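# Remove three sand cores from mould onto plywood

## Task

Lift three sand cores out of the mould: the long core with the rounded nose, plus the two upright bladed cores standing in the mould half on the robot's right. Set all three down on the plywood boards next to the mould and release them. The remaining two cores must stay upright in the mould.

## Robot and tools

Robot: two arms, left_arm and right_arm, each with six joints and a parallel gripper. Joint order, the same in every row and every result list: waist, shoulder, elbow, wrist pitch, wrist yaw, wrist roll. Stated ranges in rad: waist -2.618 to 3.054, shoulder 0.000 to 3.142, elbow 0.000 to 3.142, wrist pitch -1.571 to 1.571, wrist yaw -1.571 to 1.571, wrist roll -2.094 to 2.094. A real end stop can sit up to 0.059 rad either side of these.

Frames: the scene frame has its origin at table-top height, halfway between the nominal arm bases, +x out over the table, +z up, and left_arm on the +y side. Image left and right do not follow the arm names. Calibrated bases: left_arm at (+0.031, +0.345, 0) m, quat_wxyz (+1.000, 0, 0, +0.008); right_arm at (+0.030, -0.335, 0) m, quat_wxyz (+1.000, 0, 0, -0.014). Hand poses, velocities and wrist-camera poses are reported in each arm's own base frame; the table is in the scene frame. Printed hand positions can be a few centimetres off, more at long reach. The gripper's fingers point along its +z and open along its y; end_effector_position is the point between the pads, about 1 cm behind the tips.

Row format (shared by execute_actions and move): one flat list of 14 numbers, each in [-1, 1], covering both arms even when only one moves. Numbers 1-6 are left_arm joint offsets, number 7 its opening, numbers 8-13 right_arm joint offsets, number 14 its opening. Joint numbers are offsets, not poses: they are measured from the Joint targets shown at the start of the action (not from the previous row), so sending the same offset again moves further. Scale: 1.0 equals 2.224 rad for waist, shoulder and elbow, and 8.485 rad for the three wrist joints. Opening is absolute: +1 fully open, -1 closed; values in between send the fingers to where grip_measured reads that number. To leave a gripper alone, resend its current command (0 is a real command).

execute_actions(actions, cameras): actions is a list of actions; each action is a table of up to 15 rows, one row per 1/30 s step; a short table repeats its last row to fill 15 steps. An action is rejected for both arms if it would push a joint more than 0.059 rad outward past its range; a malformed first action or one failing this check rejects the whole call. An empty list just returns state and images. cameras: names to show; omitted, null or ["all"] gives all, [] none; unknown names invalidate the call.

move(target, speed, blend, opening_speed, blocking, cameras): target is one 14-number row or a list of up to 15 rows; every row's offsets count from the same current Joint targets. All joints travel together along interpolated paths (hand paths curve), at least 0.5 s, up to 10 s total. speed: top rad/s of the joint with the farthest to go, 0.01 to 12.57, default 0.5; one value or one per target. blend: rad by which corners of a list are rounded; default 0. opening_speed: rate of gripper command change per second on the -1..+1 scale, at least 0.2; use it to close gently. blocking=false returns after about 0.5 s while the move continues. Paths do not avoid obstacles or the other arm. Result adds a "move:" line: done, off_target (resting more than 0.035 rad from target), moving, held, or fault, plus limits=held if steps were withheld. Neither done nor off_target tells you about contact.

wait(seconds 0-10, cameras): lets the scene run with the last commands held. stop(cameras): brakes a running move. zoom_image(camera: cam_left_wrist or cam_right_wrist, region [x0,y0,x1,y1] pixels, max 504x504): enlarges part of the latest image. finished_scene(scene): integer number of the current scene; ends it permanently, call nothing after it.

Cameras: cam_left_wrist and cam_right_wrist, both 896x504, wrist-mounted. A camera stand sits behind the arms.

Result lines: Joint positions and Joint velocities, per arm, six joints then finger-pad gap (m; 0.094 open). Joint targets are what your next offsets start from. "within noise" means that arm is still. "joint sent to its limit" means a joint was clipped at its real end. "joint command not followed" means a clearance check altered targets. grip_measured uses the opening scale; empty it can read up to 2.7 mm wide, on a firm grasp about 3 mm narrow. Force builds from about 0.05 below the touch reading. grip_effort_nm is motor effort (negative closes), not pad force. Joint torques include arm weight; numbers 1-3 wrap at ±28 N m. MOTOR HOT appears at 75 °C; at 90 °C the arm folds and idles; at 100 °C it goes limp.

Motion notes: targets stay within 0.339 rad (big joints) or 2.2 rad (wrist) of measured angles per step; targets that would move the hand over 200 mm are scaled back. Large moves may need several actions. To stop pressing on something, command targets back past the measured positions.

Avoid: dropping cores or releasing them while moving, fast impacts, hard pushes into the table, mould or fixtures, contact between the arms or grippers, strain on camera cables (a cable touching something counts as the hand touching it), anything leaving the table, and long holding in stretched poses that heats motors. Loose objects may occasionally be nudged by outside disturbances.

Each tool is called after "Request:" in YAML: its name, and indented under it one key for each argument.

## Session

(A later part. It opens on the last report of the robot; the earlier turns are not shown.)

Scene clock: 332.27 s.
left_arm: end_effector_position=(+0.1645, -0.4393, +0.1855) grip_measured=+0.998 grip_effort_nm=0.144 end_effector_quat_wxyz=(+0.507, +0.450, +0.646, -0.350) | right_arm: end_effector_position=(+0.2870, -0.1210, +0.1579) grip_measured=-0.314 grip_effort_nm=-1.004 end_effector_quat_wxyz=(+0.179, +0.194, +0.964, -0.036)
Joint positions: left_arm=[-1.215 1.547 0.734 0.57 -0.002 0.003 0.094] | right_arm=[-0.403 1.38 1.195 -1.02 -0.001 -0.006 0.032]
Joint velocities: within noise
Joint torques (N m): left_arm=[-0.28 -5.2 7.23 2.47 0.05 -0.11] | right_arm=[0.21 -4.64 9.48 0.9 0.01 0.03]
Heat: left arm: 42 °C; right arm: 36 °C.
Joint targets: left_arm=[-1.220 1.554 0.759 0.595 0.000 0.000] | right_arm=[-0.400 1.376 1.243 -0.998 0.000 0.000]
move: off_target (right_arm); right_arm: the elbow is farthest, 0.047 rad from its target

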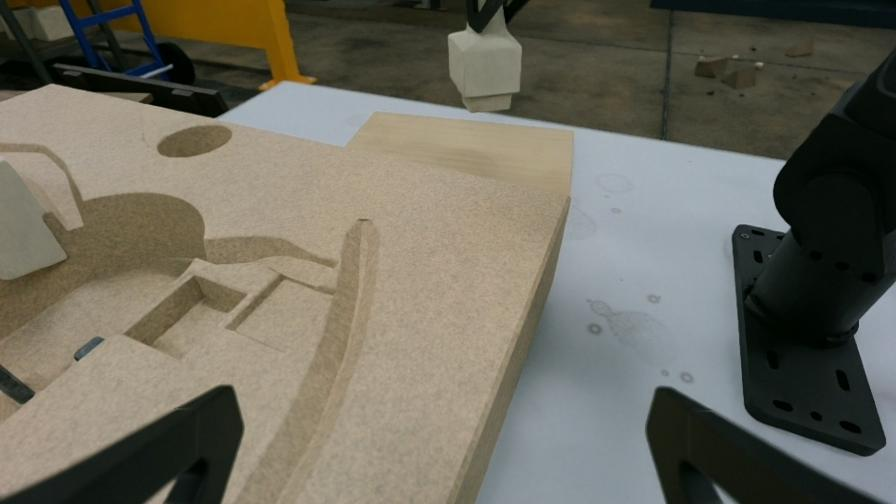

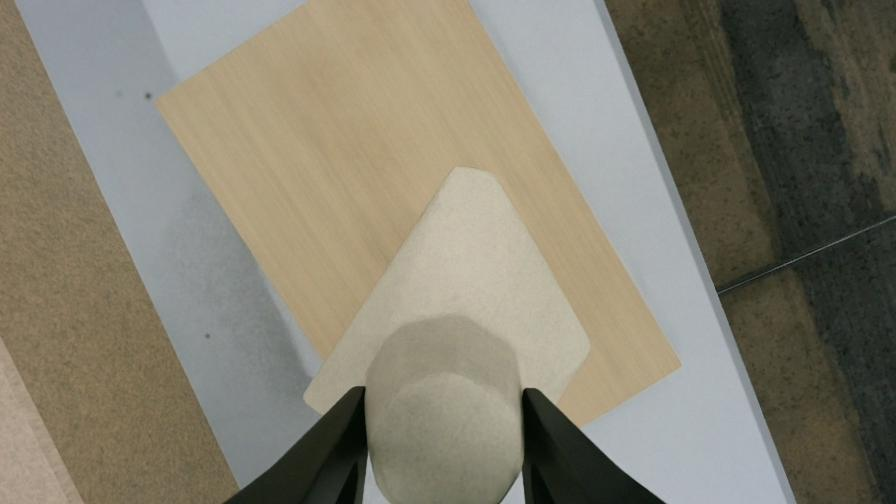

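Request:
move:
  target:
    - [0,0,0,0,0,0,1,0,0,-0.08,0.0233,0,0,-0.6]
    - [0,0,0,0,0,0,1,0,0,-0.1093,0.0288,0,0,-0.6]
    - [0,0,0,0,0,0,1,0,0,-0.1093,0.0288,0,0,-0.1]
  speed: [0.3,0.08,0.1]
  opening_speed: 0.3

Scene clock: 343.10 s.
left_arm: end_effector_position=(+0.1645, -0.4394, +0.1858) grip_measured=+0.998 grip_effort_nm=0.139 end_effector_quat_wxyz=(+0.507, +0.450, +0.646, -0.351) | right_arm: end_effector_position=(+0.2956, -0.1235, +0.1147) grip_measured=-0.103 grip_effort_nm=0.168 end_effector_quat_wxyz=(+0.202, +0.192, +0.960, -0.038)
Joint positions: left_arm=[-1.215 1.547 0.734 0.572 -0.002 0.003 0.094] | right_arm=[-0.403 1.38 1.006 -0.784 -0.008 -0.006 0.042]
Joint velocities: within noise
Joint torques (N m): left_arm=[-0.34 -5.23 7.21 2.46 0.04 -0.08] | right_arm=[0.23 -4.71 5.26 1.04 0.04 0.03]
Heat: left arm: 43 °C; right arm: 37 °C.
Joint targets: left_arm=[-1.220 1.554 0.759 0.595 0.000 0.000] | right_arm=[-0.400 1.376 0.999 -0.754 0.000 0.000]
move: done; target 3's new numbers were sent with right_arm's wrist pitch 0.058 rad from that target

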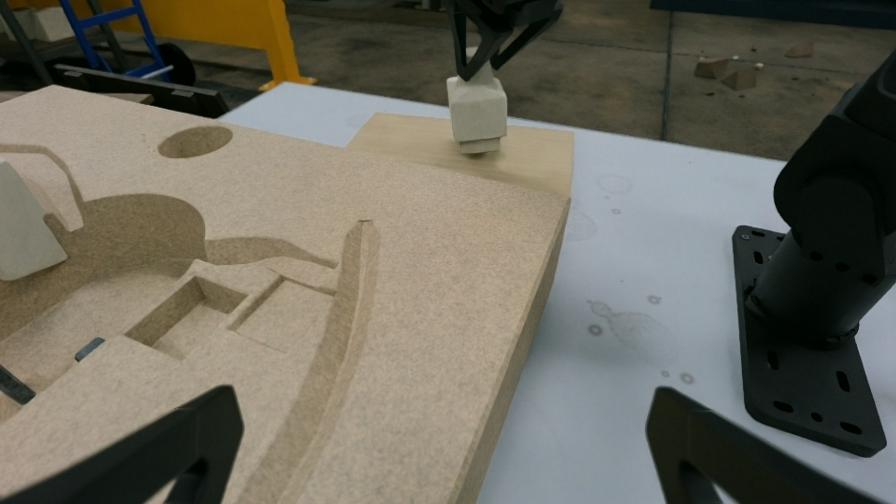

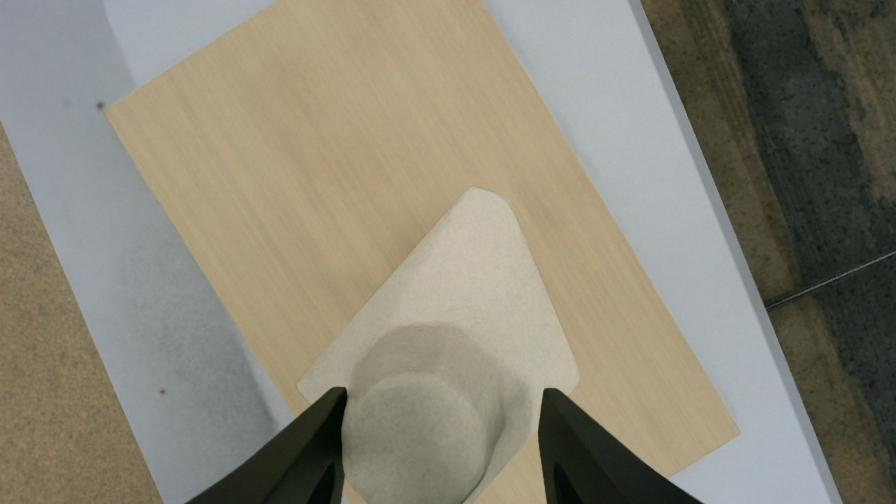

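Request:
zoom_image:
  camera: "cam_left_wrist"
  region: [420, 40, 560, 170]

Scaled by 3.600.

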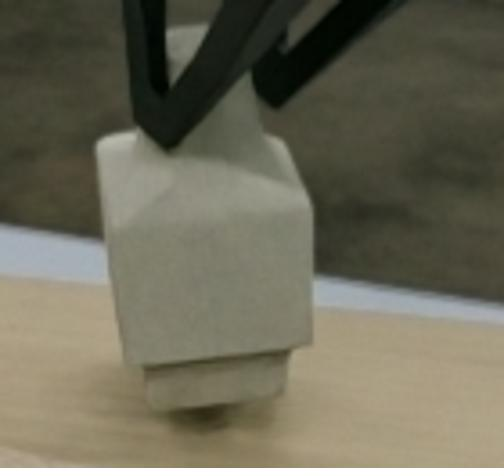

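Request:
move:
  target:
    - [0,0,0,0,0,0,1,0,0,0,0,0,0,-0.6]
    - [0,0,0,0,0,0,1,0,0,0.0674,-0.0177,0,0,-0.6]
    - [0,0,0,0,0,0,1,0,-0.045,-0.054,0.0532,0,0,-0.6]
  speed: 0.4
  opening_speed: 0.3

Scene clock: 387.20 s.
left_arm: end_effector_position=(+0.1645, -0.4394, +0.1858) grip_measured=+0.998 grip_effort_nm=0.134 end_effector_quat_wxyz=(+0.507, +0.450, +0.646, -0.351) | right_arm: end_effector_position=(+0.3395, -0.1423, +0.1356) grip_measured=-0.370 grip_effort_nm=-1.009 end_effector_quat_wxyz=(+0.350, +0.183, +0.916, -0.069)
Joint positions: left_arm=[-1.215 1.547 0.734 0.572 -0.002 0.003 0.094] | right_arm=[-0.403 1.32 0.873 -0.395 -0.007 -0.005 0.03]
Joint velocities: within noise
Joint torques (N m): left_arm=[-0.47 -5.26 7.27 2.48 0.05 -0.1] | right_arm=[0.23 -7.9 6.58 2.01 0.06 0.03]
Heat: left arm: 45 °C; right arm: 36 °C.
Joint targets: left_arm=[-1.220 1.554 0.759 0.595 0.000 0.000] | right_arm=[-0.400 1.275 0.879 -0.303 0.000 0.000]
move: off_target (right_arm); right_arm: the wrist pitch is farthest, 0.092 rad from its target

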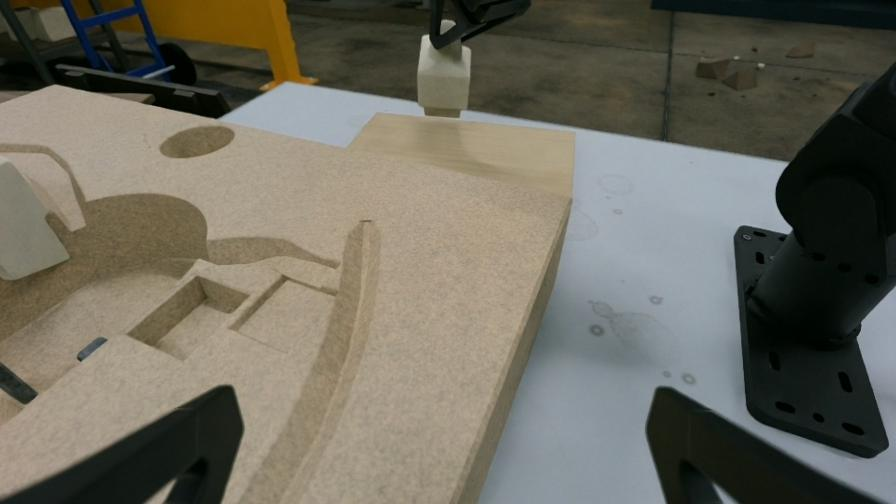

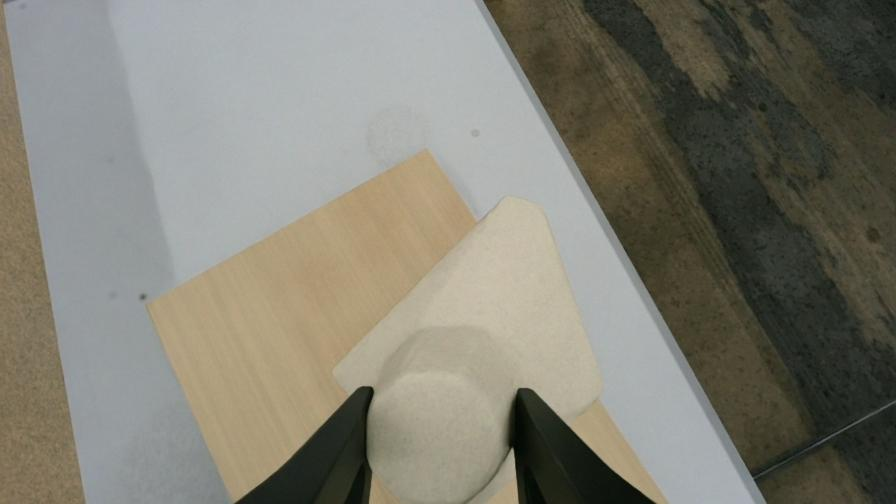

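Request:
move:
  target:
    - [0,0,0,0,0,0,1,0.054,-0.0,-0.03,0.02,0,0,-0.6]
    - [0,0,0,0,0,0,1,0.054,0.0022,-0.067,0.0341,0,0,-0.6]
    - [0,0,0,0,0,0,1,0.054,-0.0427,-0.1326,0.0392,0,0,-0.6]
    - [0,0,0,0,0,0,1,0.054,-0.0787,-0.183,0.0428,0,0,-0.6]
  speed: 0.2

Scene clock: 395.10 s.
left_arm: end_effector_position=(+0.1645, -0.4394, +0.1858) grip_measured=+0.998 grip_effort_nm=0.139 end_effector_quat_wxyz=(+0.507, +0.450, +0.646, -0.351) | right_arm: end_effector_position=(+0.3254, -0.0937, +0.1068) grip_measured=-0.370 grip_effort_nm=-1.009 end_effector_quat_wxyz=(+0.444, +0.124, +0.885, -0.063)
Joint positions: left_arm=[-1.215 1.547 0.734 0.572 -0.002 0.003 0.094] | right_arm=[-0.285 1.125 0.477 0.008 -0.003 -0.005 0.03]
Joint velocities: within noise
Joint torques (N m): left_arm=[-0.35 -5.27 7.23 2.46 0.03 -0.1] | right_arm=[0.46 -4.68 5.6 1.87 0.03 0.02]
Heat: left arm: 45 °C; right arm: 38 °C.
Joint targets: left_arm=[-1.220 1.554 0.759 0.595 0.000 0.000] | right_arm=[-0.280 1.100 0.472 0.061 0.000 0.000]
move: off_target (right_arm); right_arm: the wrist pitch is farthest, 0.053 rad from its target

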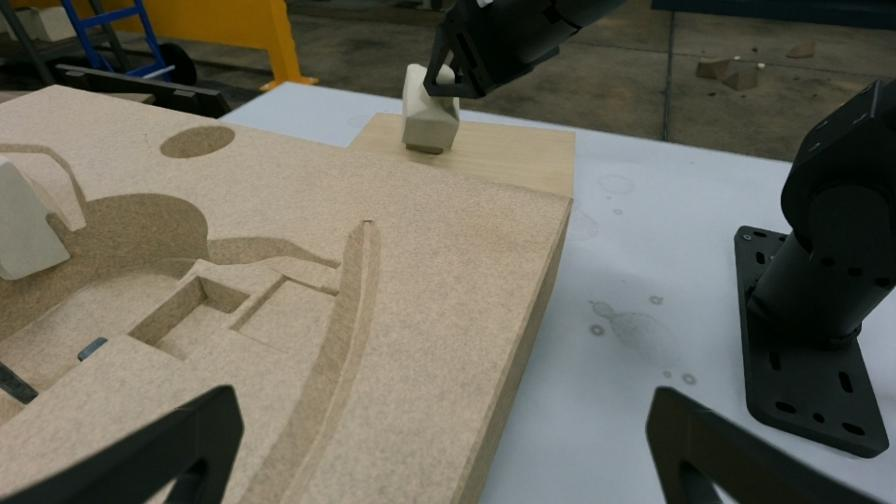

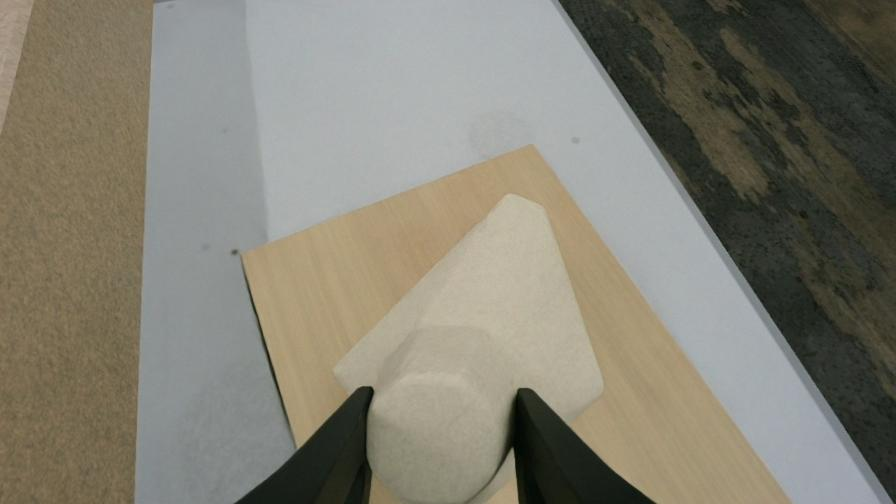

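Request:
move:
  target:
    - [0,0,0,0,0,0,1,0,-0.018,-0.0508,0.0035,0,0,-0.6]
    - [0,0,0,0,0,0,1,0,-0.018,-0.0881,0.0083,0,0,-0.6]
  speed: 0.15

Scene clock: 399.13 s.
left_arm: end_effector_position=(+0.1645, -0.4394, +0.1858) grip_measured=+0.998 grip_effort_nm=0.134 end_effector_quat_wxyz=(+0.507, +0.450, +0.646, -0.351) | right_arm: end_effector_position=(+0.3133, -0.0901, +0.0996) grip_measured=-0.370 grip_effort_nm=-1.004 end_effector_quat_wxyz=(+0.491, +0.120, +0.860, -0.070)
Joint positions: left_arm=[-1.215 1.547 0.734 0.572 -0.002 0.003 0.094] | right_arm=[-0.285 1.05 0.31 0.207 -0.003 -0.005 0.03]
Joint velocities: within noise
Joint torques (N m): left_arm=[-0.27 -5.26 7.24 2.5 0.05 -0.09] | right_arm=[0.43 -1.1 3.37 0.71 0.02 0.01]
Heat: left arm: 45 °C; right arm: 38 °C.
Joint targets: left_arm=[-1.220 1.554 0.759 0.595 0.000 0.000] | right_arm=[-0.280 1.060 0.276 0.131 0.000 0.000]
move: off_target (right_arm); right_arm: the wrist pitch is farthest, 0.076 rad from its target

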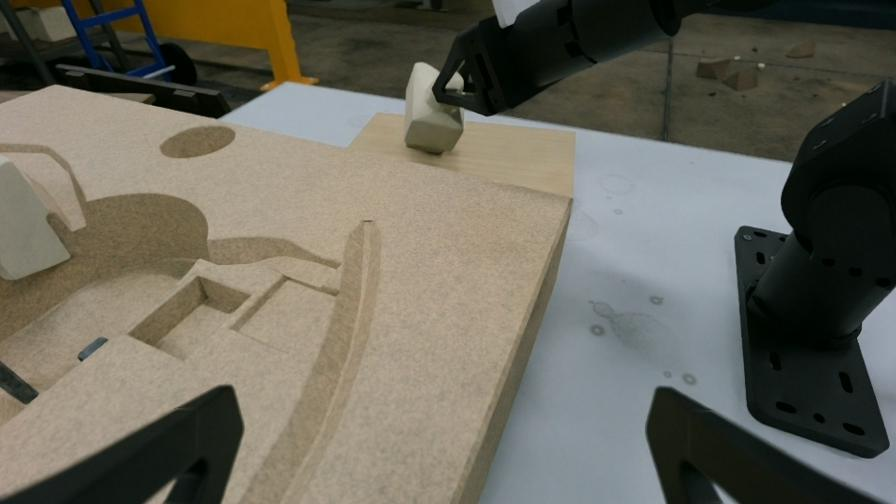

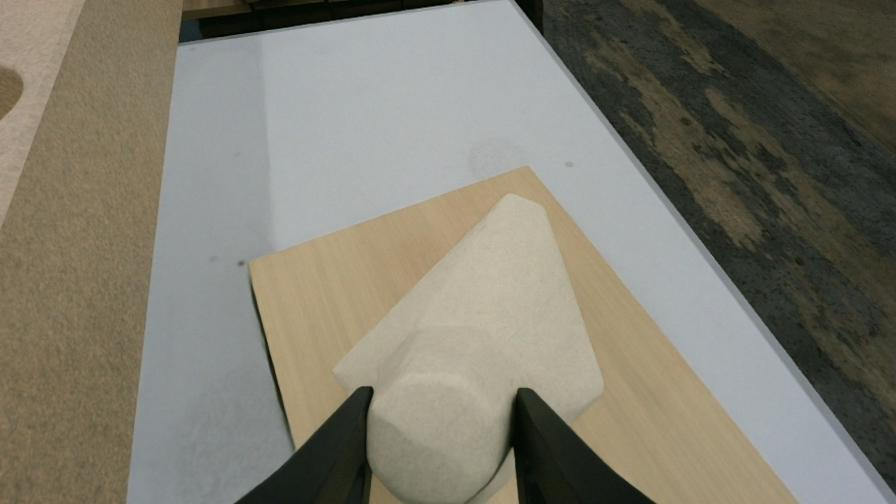

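Request:
move:
  target:
    - [0,0,0,0,0,0,1,0,0.1349,0.393,-0.1215,0,0,-0.6]
    - [0,0,0,0,0,0,1,0,0.1421,0.3233,-0.1038,0,0,-0.6]
    - [0,0,0,0,0,0,1,0,0.1421,0.3233,-0.1038,0,0,-0.24]
  speed: [0.4,0.1,0.1]
  opening_speed: 0.3

Scene clock: 438.73 s.
left_arm: end_effector_position=(+0.1646, -0.4394, +0.1859) grip_measured=+0.998 grip_effort_nm=0.144 end_effector_quat_wxyz=(+0.508, +0.450, +0.646, -0.351) | right_arm: end_effector_position=(+0.3077, -0.0879, +0.1146) grip_measured=-0.243 grip_effort_nm=0.173 end_effector_quat_wxyz=(+0.205, +0.136, +0.969, -0.027)
Joint positions: left_arm=[-1.215 1.547 0.734 0.572 -0.002 0.003 0.094] | right_arm=[-0.284 1.376 1.001 -0.78 -0.005 -0.003 0.036]
Joint velocities: within noise
Joint torques (N m): left_arm=[-0.34 -5.23 7.25 2.47 0.06 -0.1] | right_arm=[0.36 -4.31 5.33 1.04 0.04 0]
Heat: left arm: 47 °C; right arm: 35 °C.
Joint targets: left_arm=[-1.220 1.554 0.759 0.595 0.000 0.000] | right_arm=[-0.280 1.377 0.995 -0.750 0.000 0.000]
move: done; target 3's new numbers were sent with right_arm's wrist pitch 0.071 rad from that target

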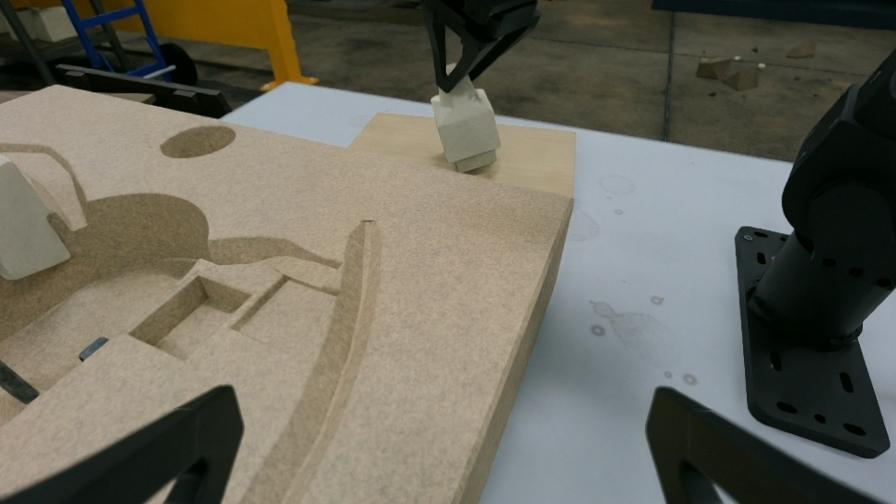

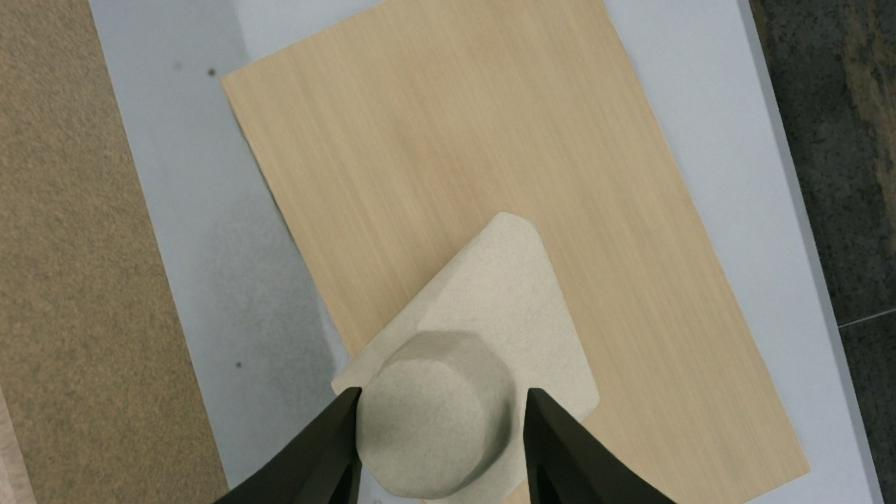

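Request:
move:
  target:
    - [0,0,0,0,0,0,1,0,-0.1637,-0.2388,0.0778,0,0,-0.24]
    - [0,0,0,0,0,0,1,0,-0.1637,-0.2388,0.0778,0,0,-0.6]
  speed: [0.25,0.1]
  opening_speed: 0.3

Scene clock: 445.50 s.
left_arm: end_effector_position=(+0.1646, -0.4394, +0.1859) grip_measured=+0.998 grip_effort_nm=0.139 end_effector_quat_wxyz=(+0.508, +0.450, +0.646, -0.351) | right_arm: end_effector_position=(+0.3068, -0.0900, +0.1110) grip_measured=-0.318 grip_effort_nm=-1.004 end_effector_quat_wxyz=(+0.430, +0.125, +0.892, -0.068)
Joint positions: left_arm=[-1.215 1.547 0.734 0.572 -0.002 0.003 0.094] | right_arm=[-0.282 1.027 0.474 -0.118 0.011 -0.008 0.032]
Joint velocities: within noise
Joint torques (N m): left_arm=[-0.32 -5.3 7.24 2.45 0.05 -0.1] | right_arm=[0.18 -3.26 5.41 1.59 -0.11 0.05]
Heat: left arm: 47 °C; right arm: 36 °C.
Joint targets: left_arm=[-1.220 1.554 0.759 0.595 0.000 0.000] | right_arm=[-0.280 1.012 0.464 -0.089 0.000 0.000]
move: done; target 2's new numbers were sent with right_arm's wrist pitch 0.036 rad from that target

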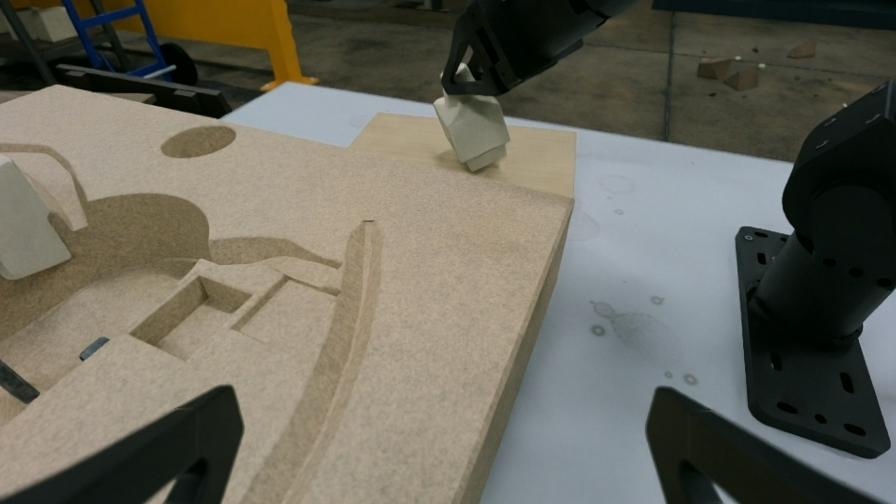

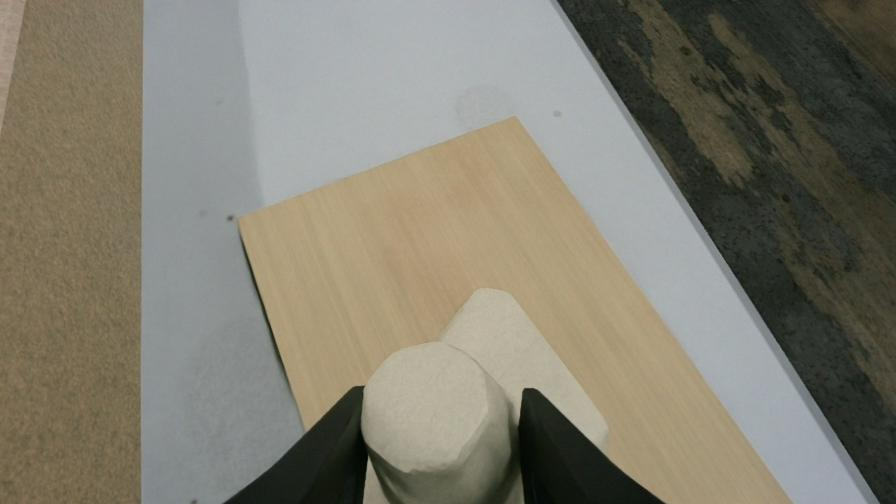

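Request:
move:
  target:
    - [0,0,0,0,0,0,1,0,-0.0054,-0.0513,0.0458,0,0,-0.6]
    - [0,0,0,0,0,0,1,0,-0.0054,-0.0513,0.0458,0,-0.1768,-0.6]
  speed: [0.3,0.8]

Scene clock: 457.27 s.
left_arm: end_effector_position=(+0.1646, -0.4394, +0.1859) grip_measured=+0.998 grip_effort_nm=0.139 end_effector_quat_wxyz=(+0.508, +0.450, +0.646, -0.351) | right_arm: end_effector_position=(+0.3187, -0.0925, +0.1186) grip_measured=-0.347 grip_effort_nm=-1.004 end_effector_quat_wxyz=(+0.324, -0.484, +0.708, -0.399)
Joint positions: left_arm=[-1.215 1.547 0.734 0.572 -0.002 0.003 0.094] | right_arm=[-0.282 1.023 0.343 0.189 0.006 -1.486 0.031]
Joint velocities: within noise
Joint torques (N m): left_arm=[-0.34 -5.33 7.2 2.46 0.07 -0.09] | right_arm=[0.18 -3.77 6.5 2.49 -0.06 -0.16]
Heat: left arm: 47 °C; right arm: 39 °C.
Joint targets: left_arm=[-1.220 1.554 0.759 0.595 0.000 0.000] | right_arm=[-0.280 1.000 0.350 0.299 0.000 -1.500]
move: off_target (right_arm); right_arm: the wrist pitch is farthest, 0.110 rad from its target

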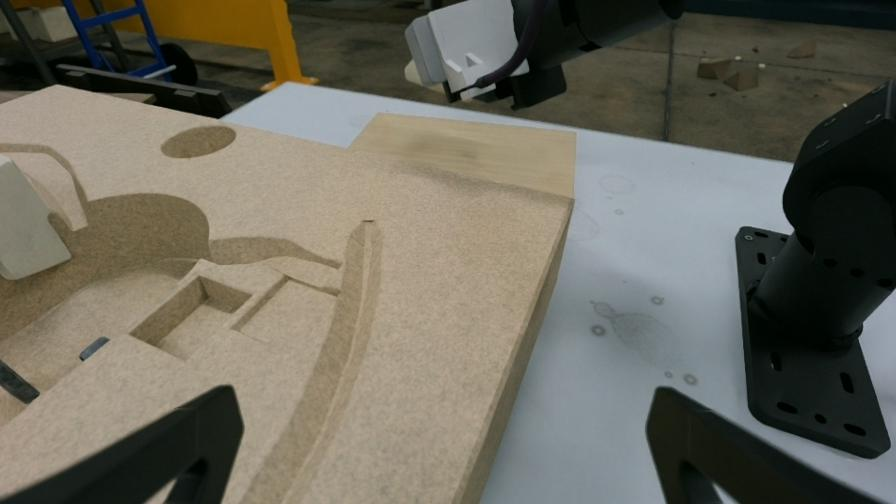

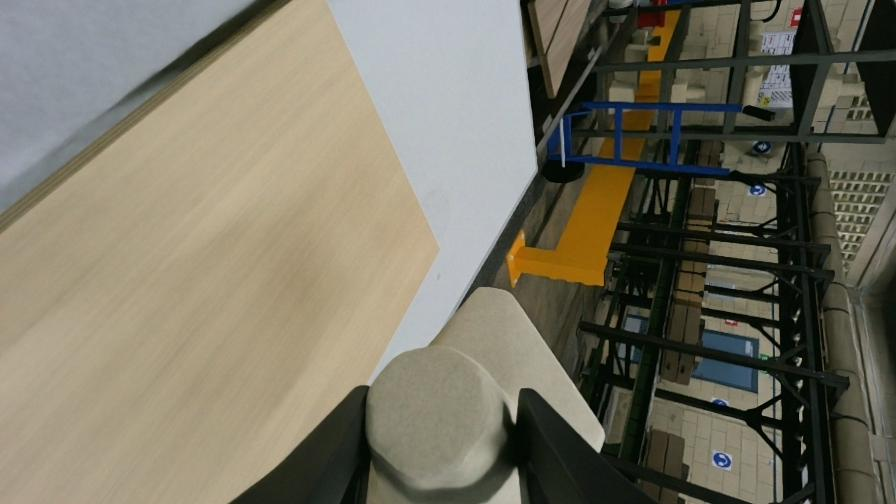

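Request:
move:
  target: [0,0,0,0,0,0,1,0,0.0674,-0.057,0.0402,0,0.0118,-0.6]
  speed: 0.3

Scene clock: 465.27 s.
left_arm: end_effector_position=(+0.1646, -0.4394, +0.1859) grip_measured=+0.998 grip_effort_nm=0.139 end_effector_quat_wxyz=(+0.508, +0.450, +0.646, -0.351) | right_arm: end_effector_position=(+0.3221, -0.0935, +0.0954) grip_measured=-0.347 grip_effort_nm=-1.004 end_effector_quat_wxyz=(+0.360, -0.445, +0.711, -0.409)
Joint positions: left_arm=[-1.215 1.547 0.734 0.572 -0.002 0.003 0.094] | right_arm=[-0.282 1.157 0.214 0.525 0.006 -1.404 0.031]
Joint velocities: within noise
Joint torques (N m): left_arm=[-0.35 -5.26 7.24 2.46 0.06 -0.11] | right_arm=[0.17 -2.82 6.04 2.59 -0.08 0.02]
Heat: left arm: 47 °C; right arm: 42 °C.
Joint targets: left_arm=[-1.220 1.554 0.759 0.595 0.000 0.000] | right_arm=[-0.280 1.150 0.223 0.640 0.000 -1.400]
move: off_target (right_arm); right_arm: the wrist pitch is farthest, 0.115 rad from its target

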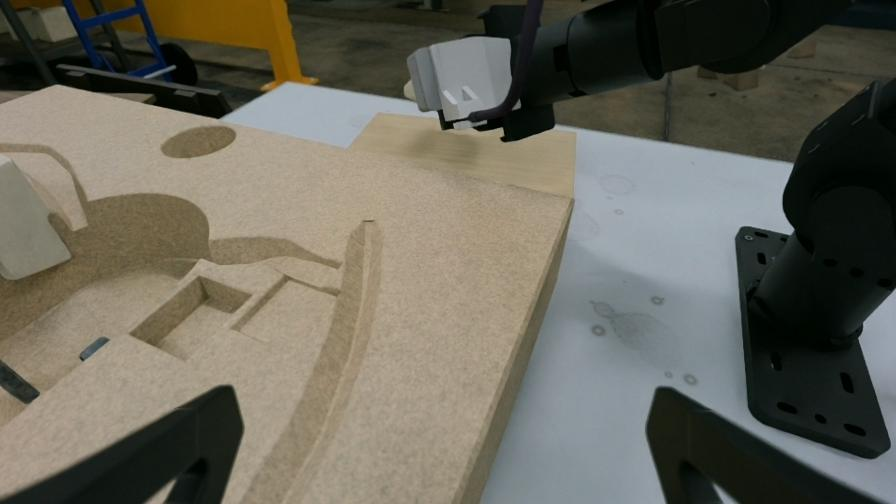

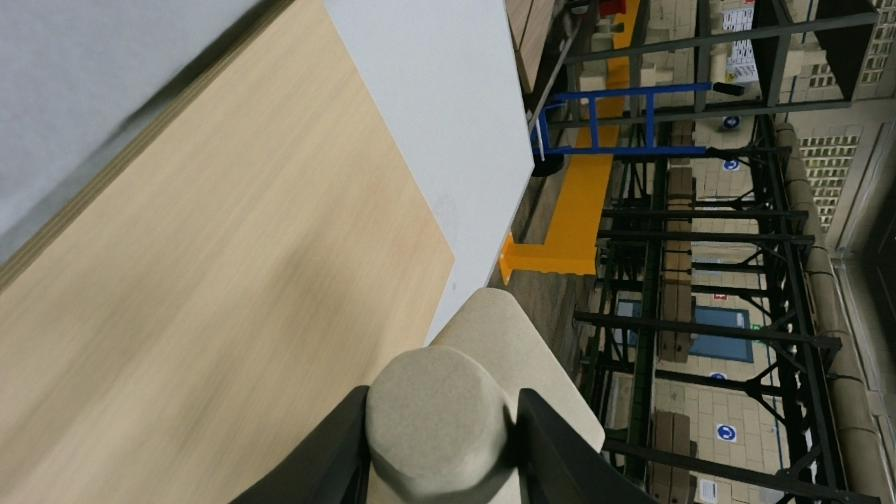

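Request:
move:
  target:
    - [0,0,0,0,0,0,1,0,-0.0674,0.0571,-0.0402,0,0,-0.6]
    - [0,0,0,0,0,0,1,0,-0.0764,0.1425,-0.0931,0,0.165,-0.6]
    - [0,0,0,0,0,0,1,0,-0.062,0.1111,-0.0859,0,0.165,-0.6]
    - [0,0,0,0,0,0,1,0,-0.062,0.1111,-0.0859,0,0.165,-0.1]
  speed: [0.4,0.7,0.1,0.1]
  opening_speed: 0.3

Scene clock: 488.33 s.
left_arm: end_effector_position=(+0.1646, -0.4394, +0.1859) grip_measured=+0.998 grip_effort_nm=0.144 end_effector_quat_wxyz=(+0.508, +0.450, +0.646, -0.351) | right_arm: end_effector_position=(+0.3073, -0.0875, +0.1154) grip_measured=-0.103 grip_effort_nm=0.178 end_effector_quat_wxyz=(+0.436, +0.122, +0.889, -0.063)
Joint positions: left_arm=[-1.215 1.547 0.734 0.572 -0.002 0.003 0.094] | right_arm=[-0.282 1.012 0.475 -0.121 -0.002 -0.009 0.042]
Joint velocities: within noise
Joint torques (N m): left_arm=[-0.31 -5.26 7.19 2.47 0.04 -0.11] | right_arm=[0.09 -1.88 5.79 1.62 0.01 0.06]
Heat: left arm: 48 °C; right arm: 46 °C.
Joint targets: left_arm=[-1.220 1.554 0.759 0.595 0.000 0.000] | right_arm=[-0.280 1.012 0.471 -0.089 0.000 0.000]
move: done; target 4's new numbers were sent with right_arm's wrist pitch 0.055 rad from that target

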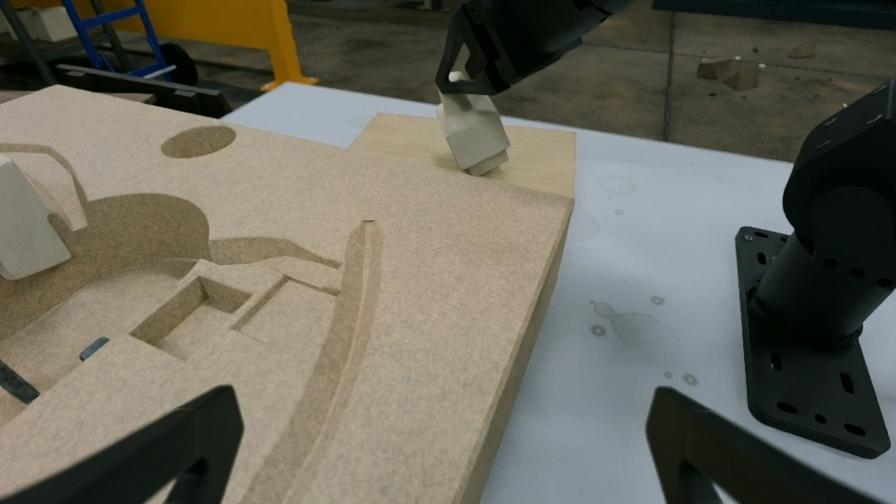

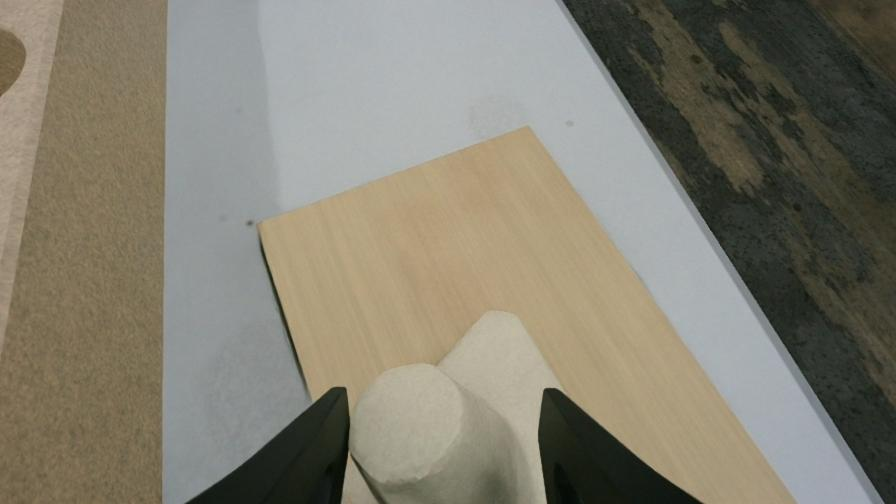

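Request:
move:
  target: [0,0,0,0,0,0,1,0.018,0,0,0,0,0,0.1]
  speed: 0.05
  opening_speed: 0.2

Scene clock: 491.93 s.
left_arm: end_effector_position=(+0.1646, -0.4394, +0.1859) grip_measured=+0.998 grip_effort_nm=0.144 end_effector_quat_wxyz=(+0.508, +0.450, +0.646, -0.351) | right_arm: end_effector_position=(+0.3105, -0.0770, +0.1159) grip_measured=+0.097 grip_effort_nm=0.178 end_effector_quat_wxyz=(+0.438, +0.106, +0.891, -0.056)
Joint positions: left_arm=[-1.215 1.547 0.734 0.572 -0.002 0.003 0.094] | right_arm=[-0.247 1.012 0.475 -0.119 -0.001 -0.008 0.052]
Joint velocities: within noise
Joint torques (N m): left_arm=[-0.4 -5.24 7.3 2.45 0.04 -0.09] | right_arm=[0.62 -1.91 5.83 1.62 0.01 0.06]
Heat: left arm: 48 °C; right arm: 45 °C.
Joint targets: left_arm=[-1.220 1.554 0.759 0.595 0.000 0.000] | right_arm=[-0.240 1.012 0.471 -0.089 0.000 0.000]
move: done

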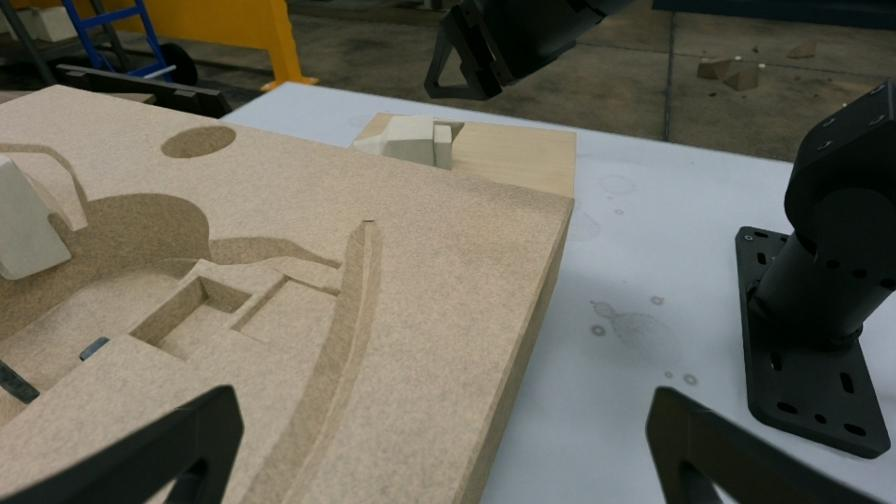

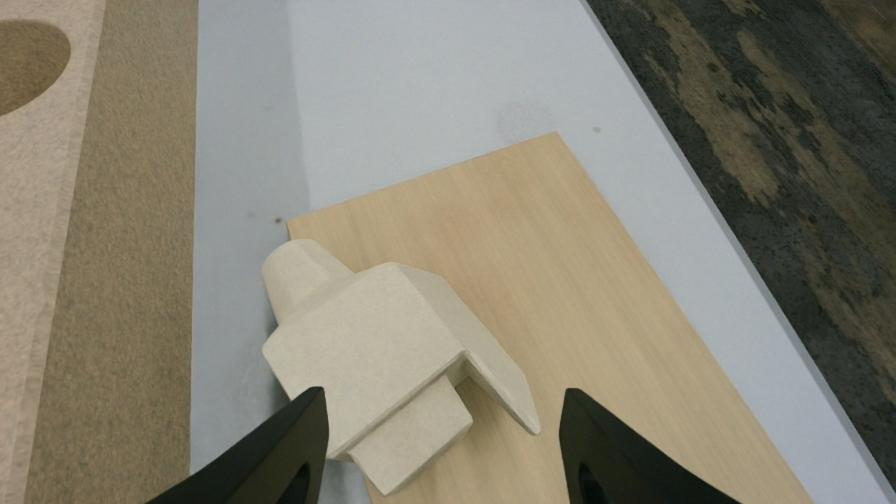

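Request:
move:
  target:
    - [0.1439,-0.4065,-0.0189,-0.0898,0,0,1,0,-0.0504,0.1254,-0.0365,0,0,1]
    - [0.1439,-0.4065,-0.0189,-0.0898,0,0,1,0.2752,0.2837,0.3035,0.0042,0,0,1]
  speed: 0.8

Scene clock: 519.63 s.
left_arm: end_effector_position=(+0.1856, -0.2356, +0.3314) grip_measured=+0.998 grip_effort_nm=0.144 end_effector_quat_wxyz=(+0.604, +0.326, +0.666, -0.293) | right_arm: end_effector_position=(+0.4512, +0.1795, +0.1674) grip_measured=+0.997 grip_effort_nm=0.173 end_effector_quat_wxyz=(+0.454, -0.169, +0.870, +0.085)
Joint positions: left_arm=[-0.908 0.654 0.725 -0.172 -0.002 0.003 0.094] | right_arm=[0.376 1.639 1.114 -0.084 -0.001 -0.007 0.094]
Joint velocities: within noise
Joint torques (N m): left_arm=[0.65 0.01 4.98 2.28 0.03 -0.1] | right_arm=[-0.36 -6.67 8.75 1.66 0 0.04]
Heat: left arm: 49 °C; right arm: 45 °C.
Joint targets: left_arm=[-0.900 0.650 0.717 -0.167 0.000 0.000] | right_arm=[0.372 1.643 1.145 -0.053 0.000 0.000]
move: done

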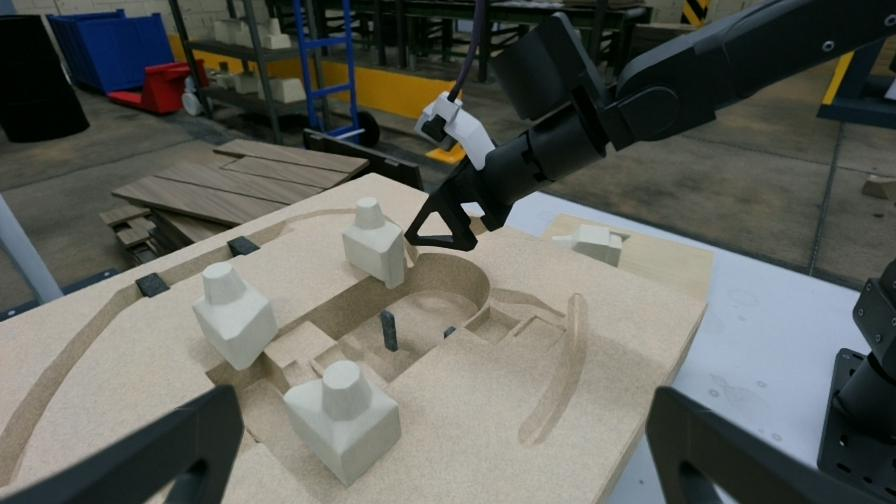

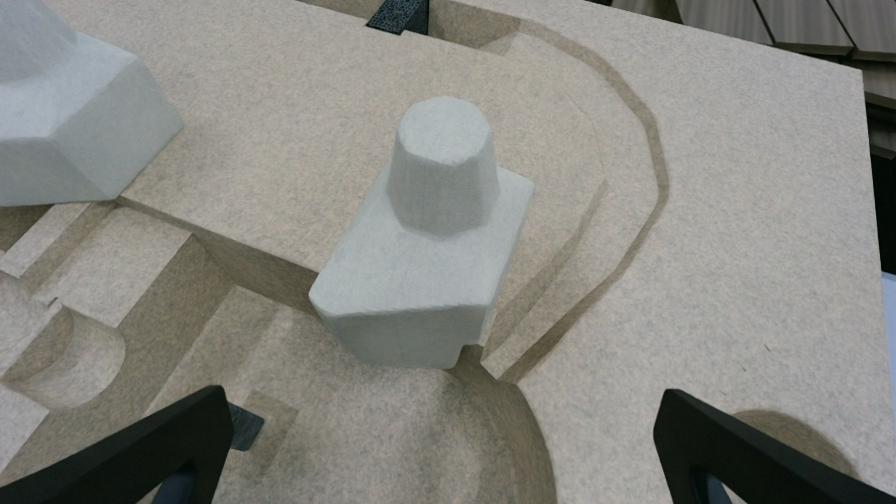

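Request:
move:
  target:
    - [0,0,0,0,0,0,1,0,0.1268,0.0899,0.0133,0,0,1]
    - [0,0,0,0,0,0,1,0,0.1268,0.0899,0.0133,0,0,-0.6]
  speed: 0.4
  opening_speed: 0.8

Scene clock: 530.93 s.
left_arm: end_effector_position=(+0.1856, -0.2356, +0.3313) grip_measured=+0.998 grip_effort_nm=0.139 end_effector_quat_wxyz=(+0.603, +0.326, +0.666, -0.293) | right_arm: end_effector_position=(+0.5176, +0.2078, +0.1463) grip_measured=+0.125 grip_effort_nm=-0.979 end_effector_quat_wxyz=(+0.469, -0.121, +0.866, +0.120)
Joint positions: left_arm=[-0.908 0.654 0.725 -0.172 -0.002 0.003 0.094] | right_arm=[0.376 1.914 1.318 0.037 -0.011 0.105 0.053]
Joint velocities: within noise
Joint torques (N m): left_arm=[0.65 0.08 5.03 2.29 0.05 -0.09] | right_arm=[-0.42 -8.27 8.25 1.62 0.06 -1.2]
Heat: left arm: 49 °C; right arm: 44 °C.
Joint targets: left_arm=[-0.900 0.650 0.717 -0.167 0.000 0.000] | right_arm=[0.372 1.925 1.345 0.060 0.000 0.000]
move: off_target (right_arm); right_arm: the wrist roll is farthest, 0.105 rad from its target

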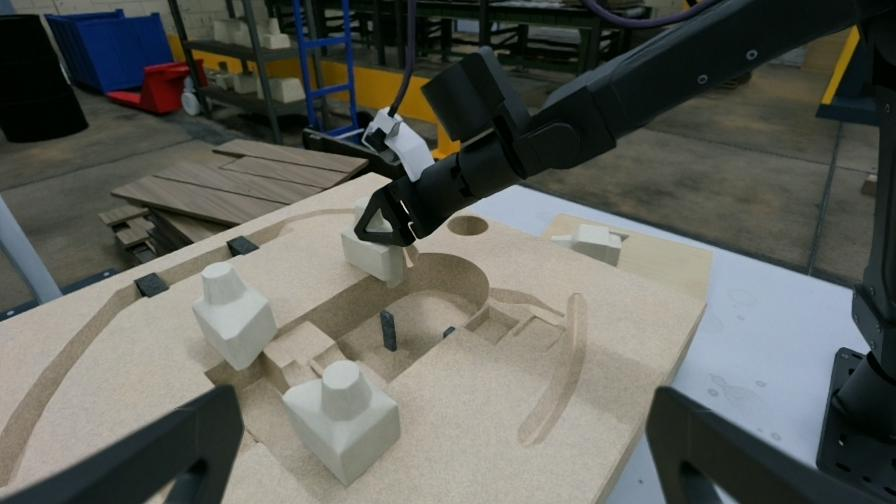

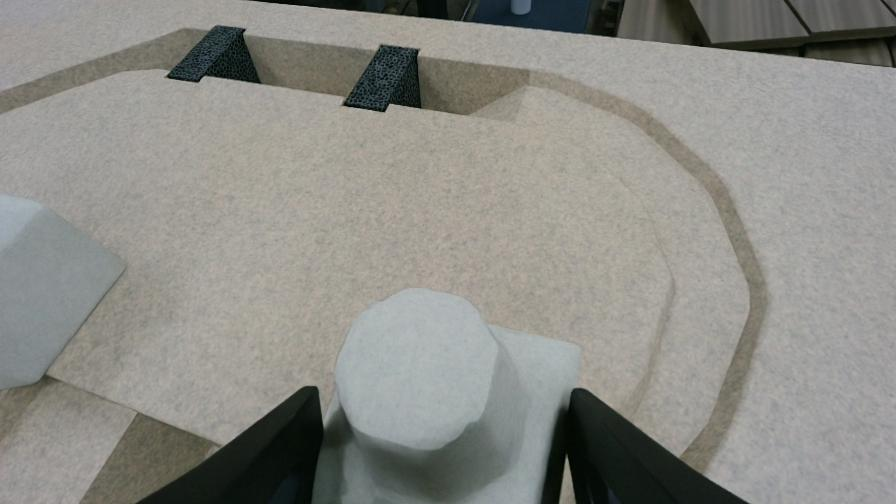

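Request:
move:
  target:
    - [0,0,0,0,0,0,1,0,0,0,0,0,0,1]
    - [0,0,0,0,0,0,1,0,-0.01,0.027,-0.0086,0,0,1]
    - [0,0,0,0,0,0,1,0,-0.01,0.027,-0.0086,0,0,-0.6]
  speed: 0.4
  opening_speed: 0.8

Scene clock: 539.90 s.
left_arm: end_effector_position=(+0.1856, -0.2356, +0.3313) grip_measured=+0.998 grip_effort_nm=0.139 end_effector_quat_wxyz=(+0.603, +0.326, +0.666, -0.293) | right_arm: end_effector_position=(+0.5236, +0.2081, +0.1616) grip_measured=-0.295 grip_effort_nm=-0.999 end_effector_quat_wxyz=(+0.479, -0.161, +0.858, +0.093)
Joint positions: left_arm=[-0.908 0.654 0.725 -0.172 -0.002 0.003 0.094] | right_arm=[0.376 1.914 1.376 -0.013 0 0.005 0.033]
Joint velocities: within noise
Joint torques (N m): left_arm=[0.64 0.12 4.97 2.27 0.02 -0.1] | right_arm=[-0.36 -10.07 8.57 1.4 -0.01 -0.1]
Heat: left arm: 50 °C; right arm: 44 °C.
Joint targets: left_arm=[-0.900 0.650 0.717 -0.167 0.000 0.000] | right_arm=[0.372 1.903 1.406 -0.013 0.000 0.000]
move: done

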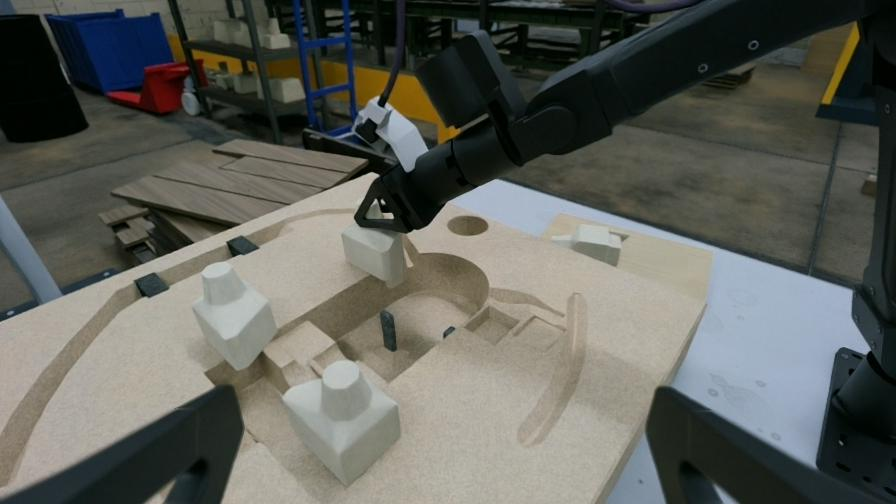

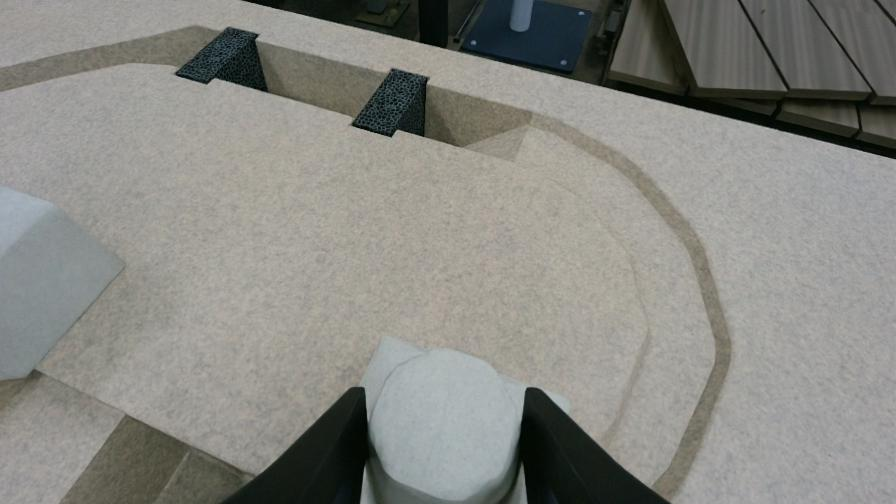

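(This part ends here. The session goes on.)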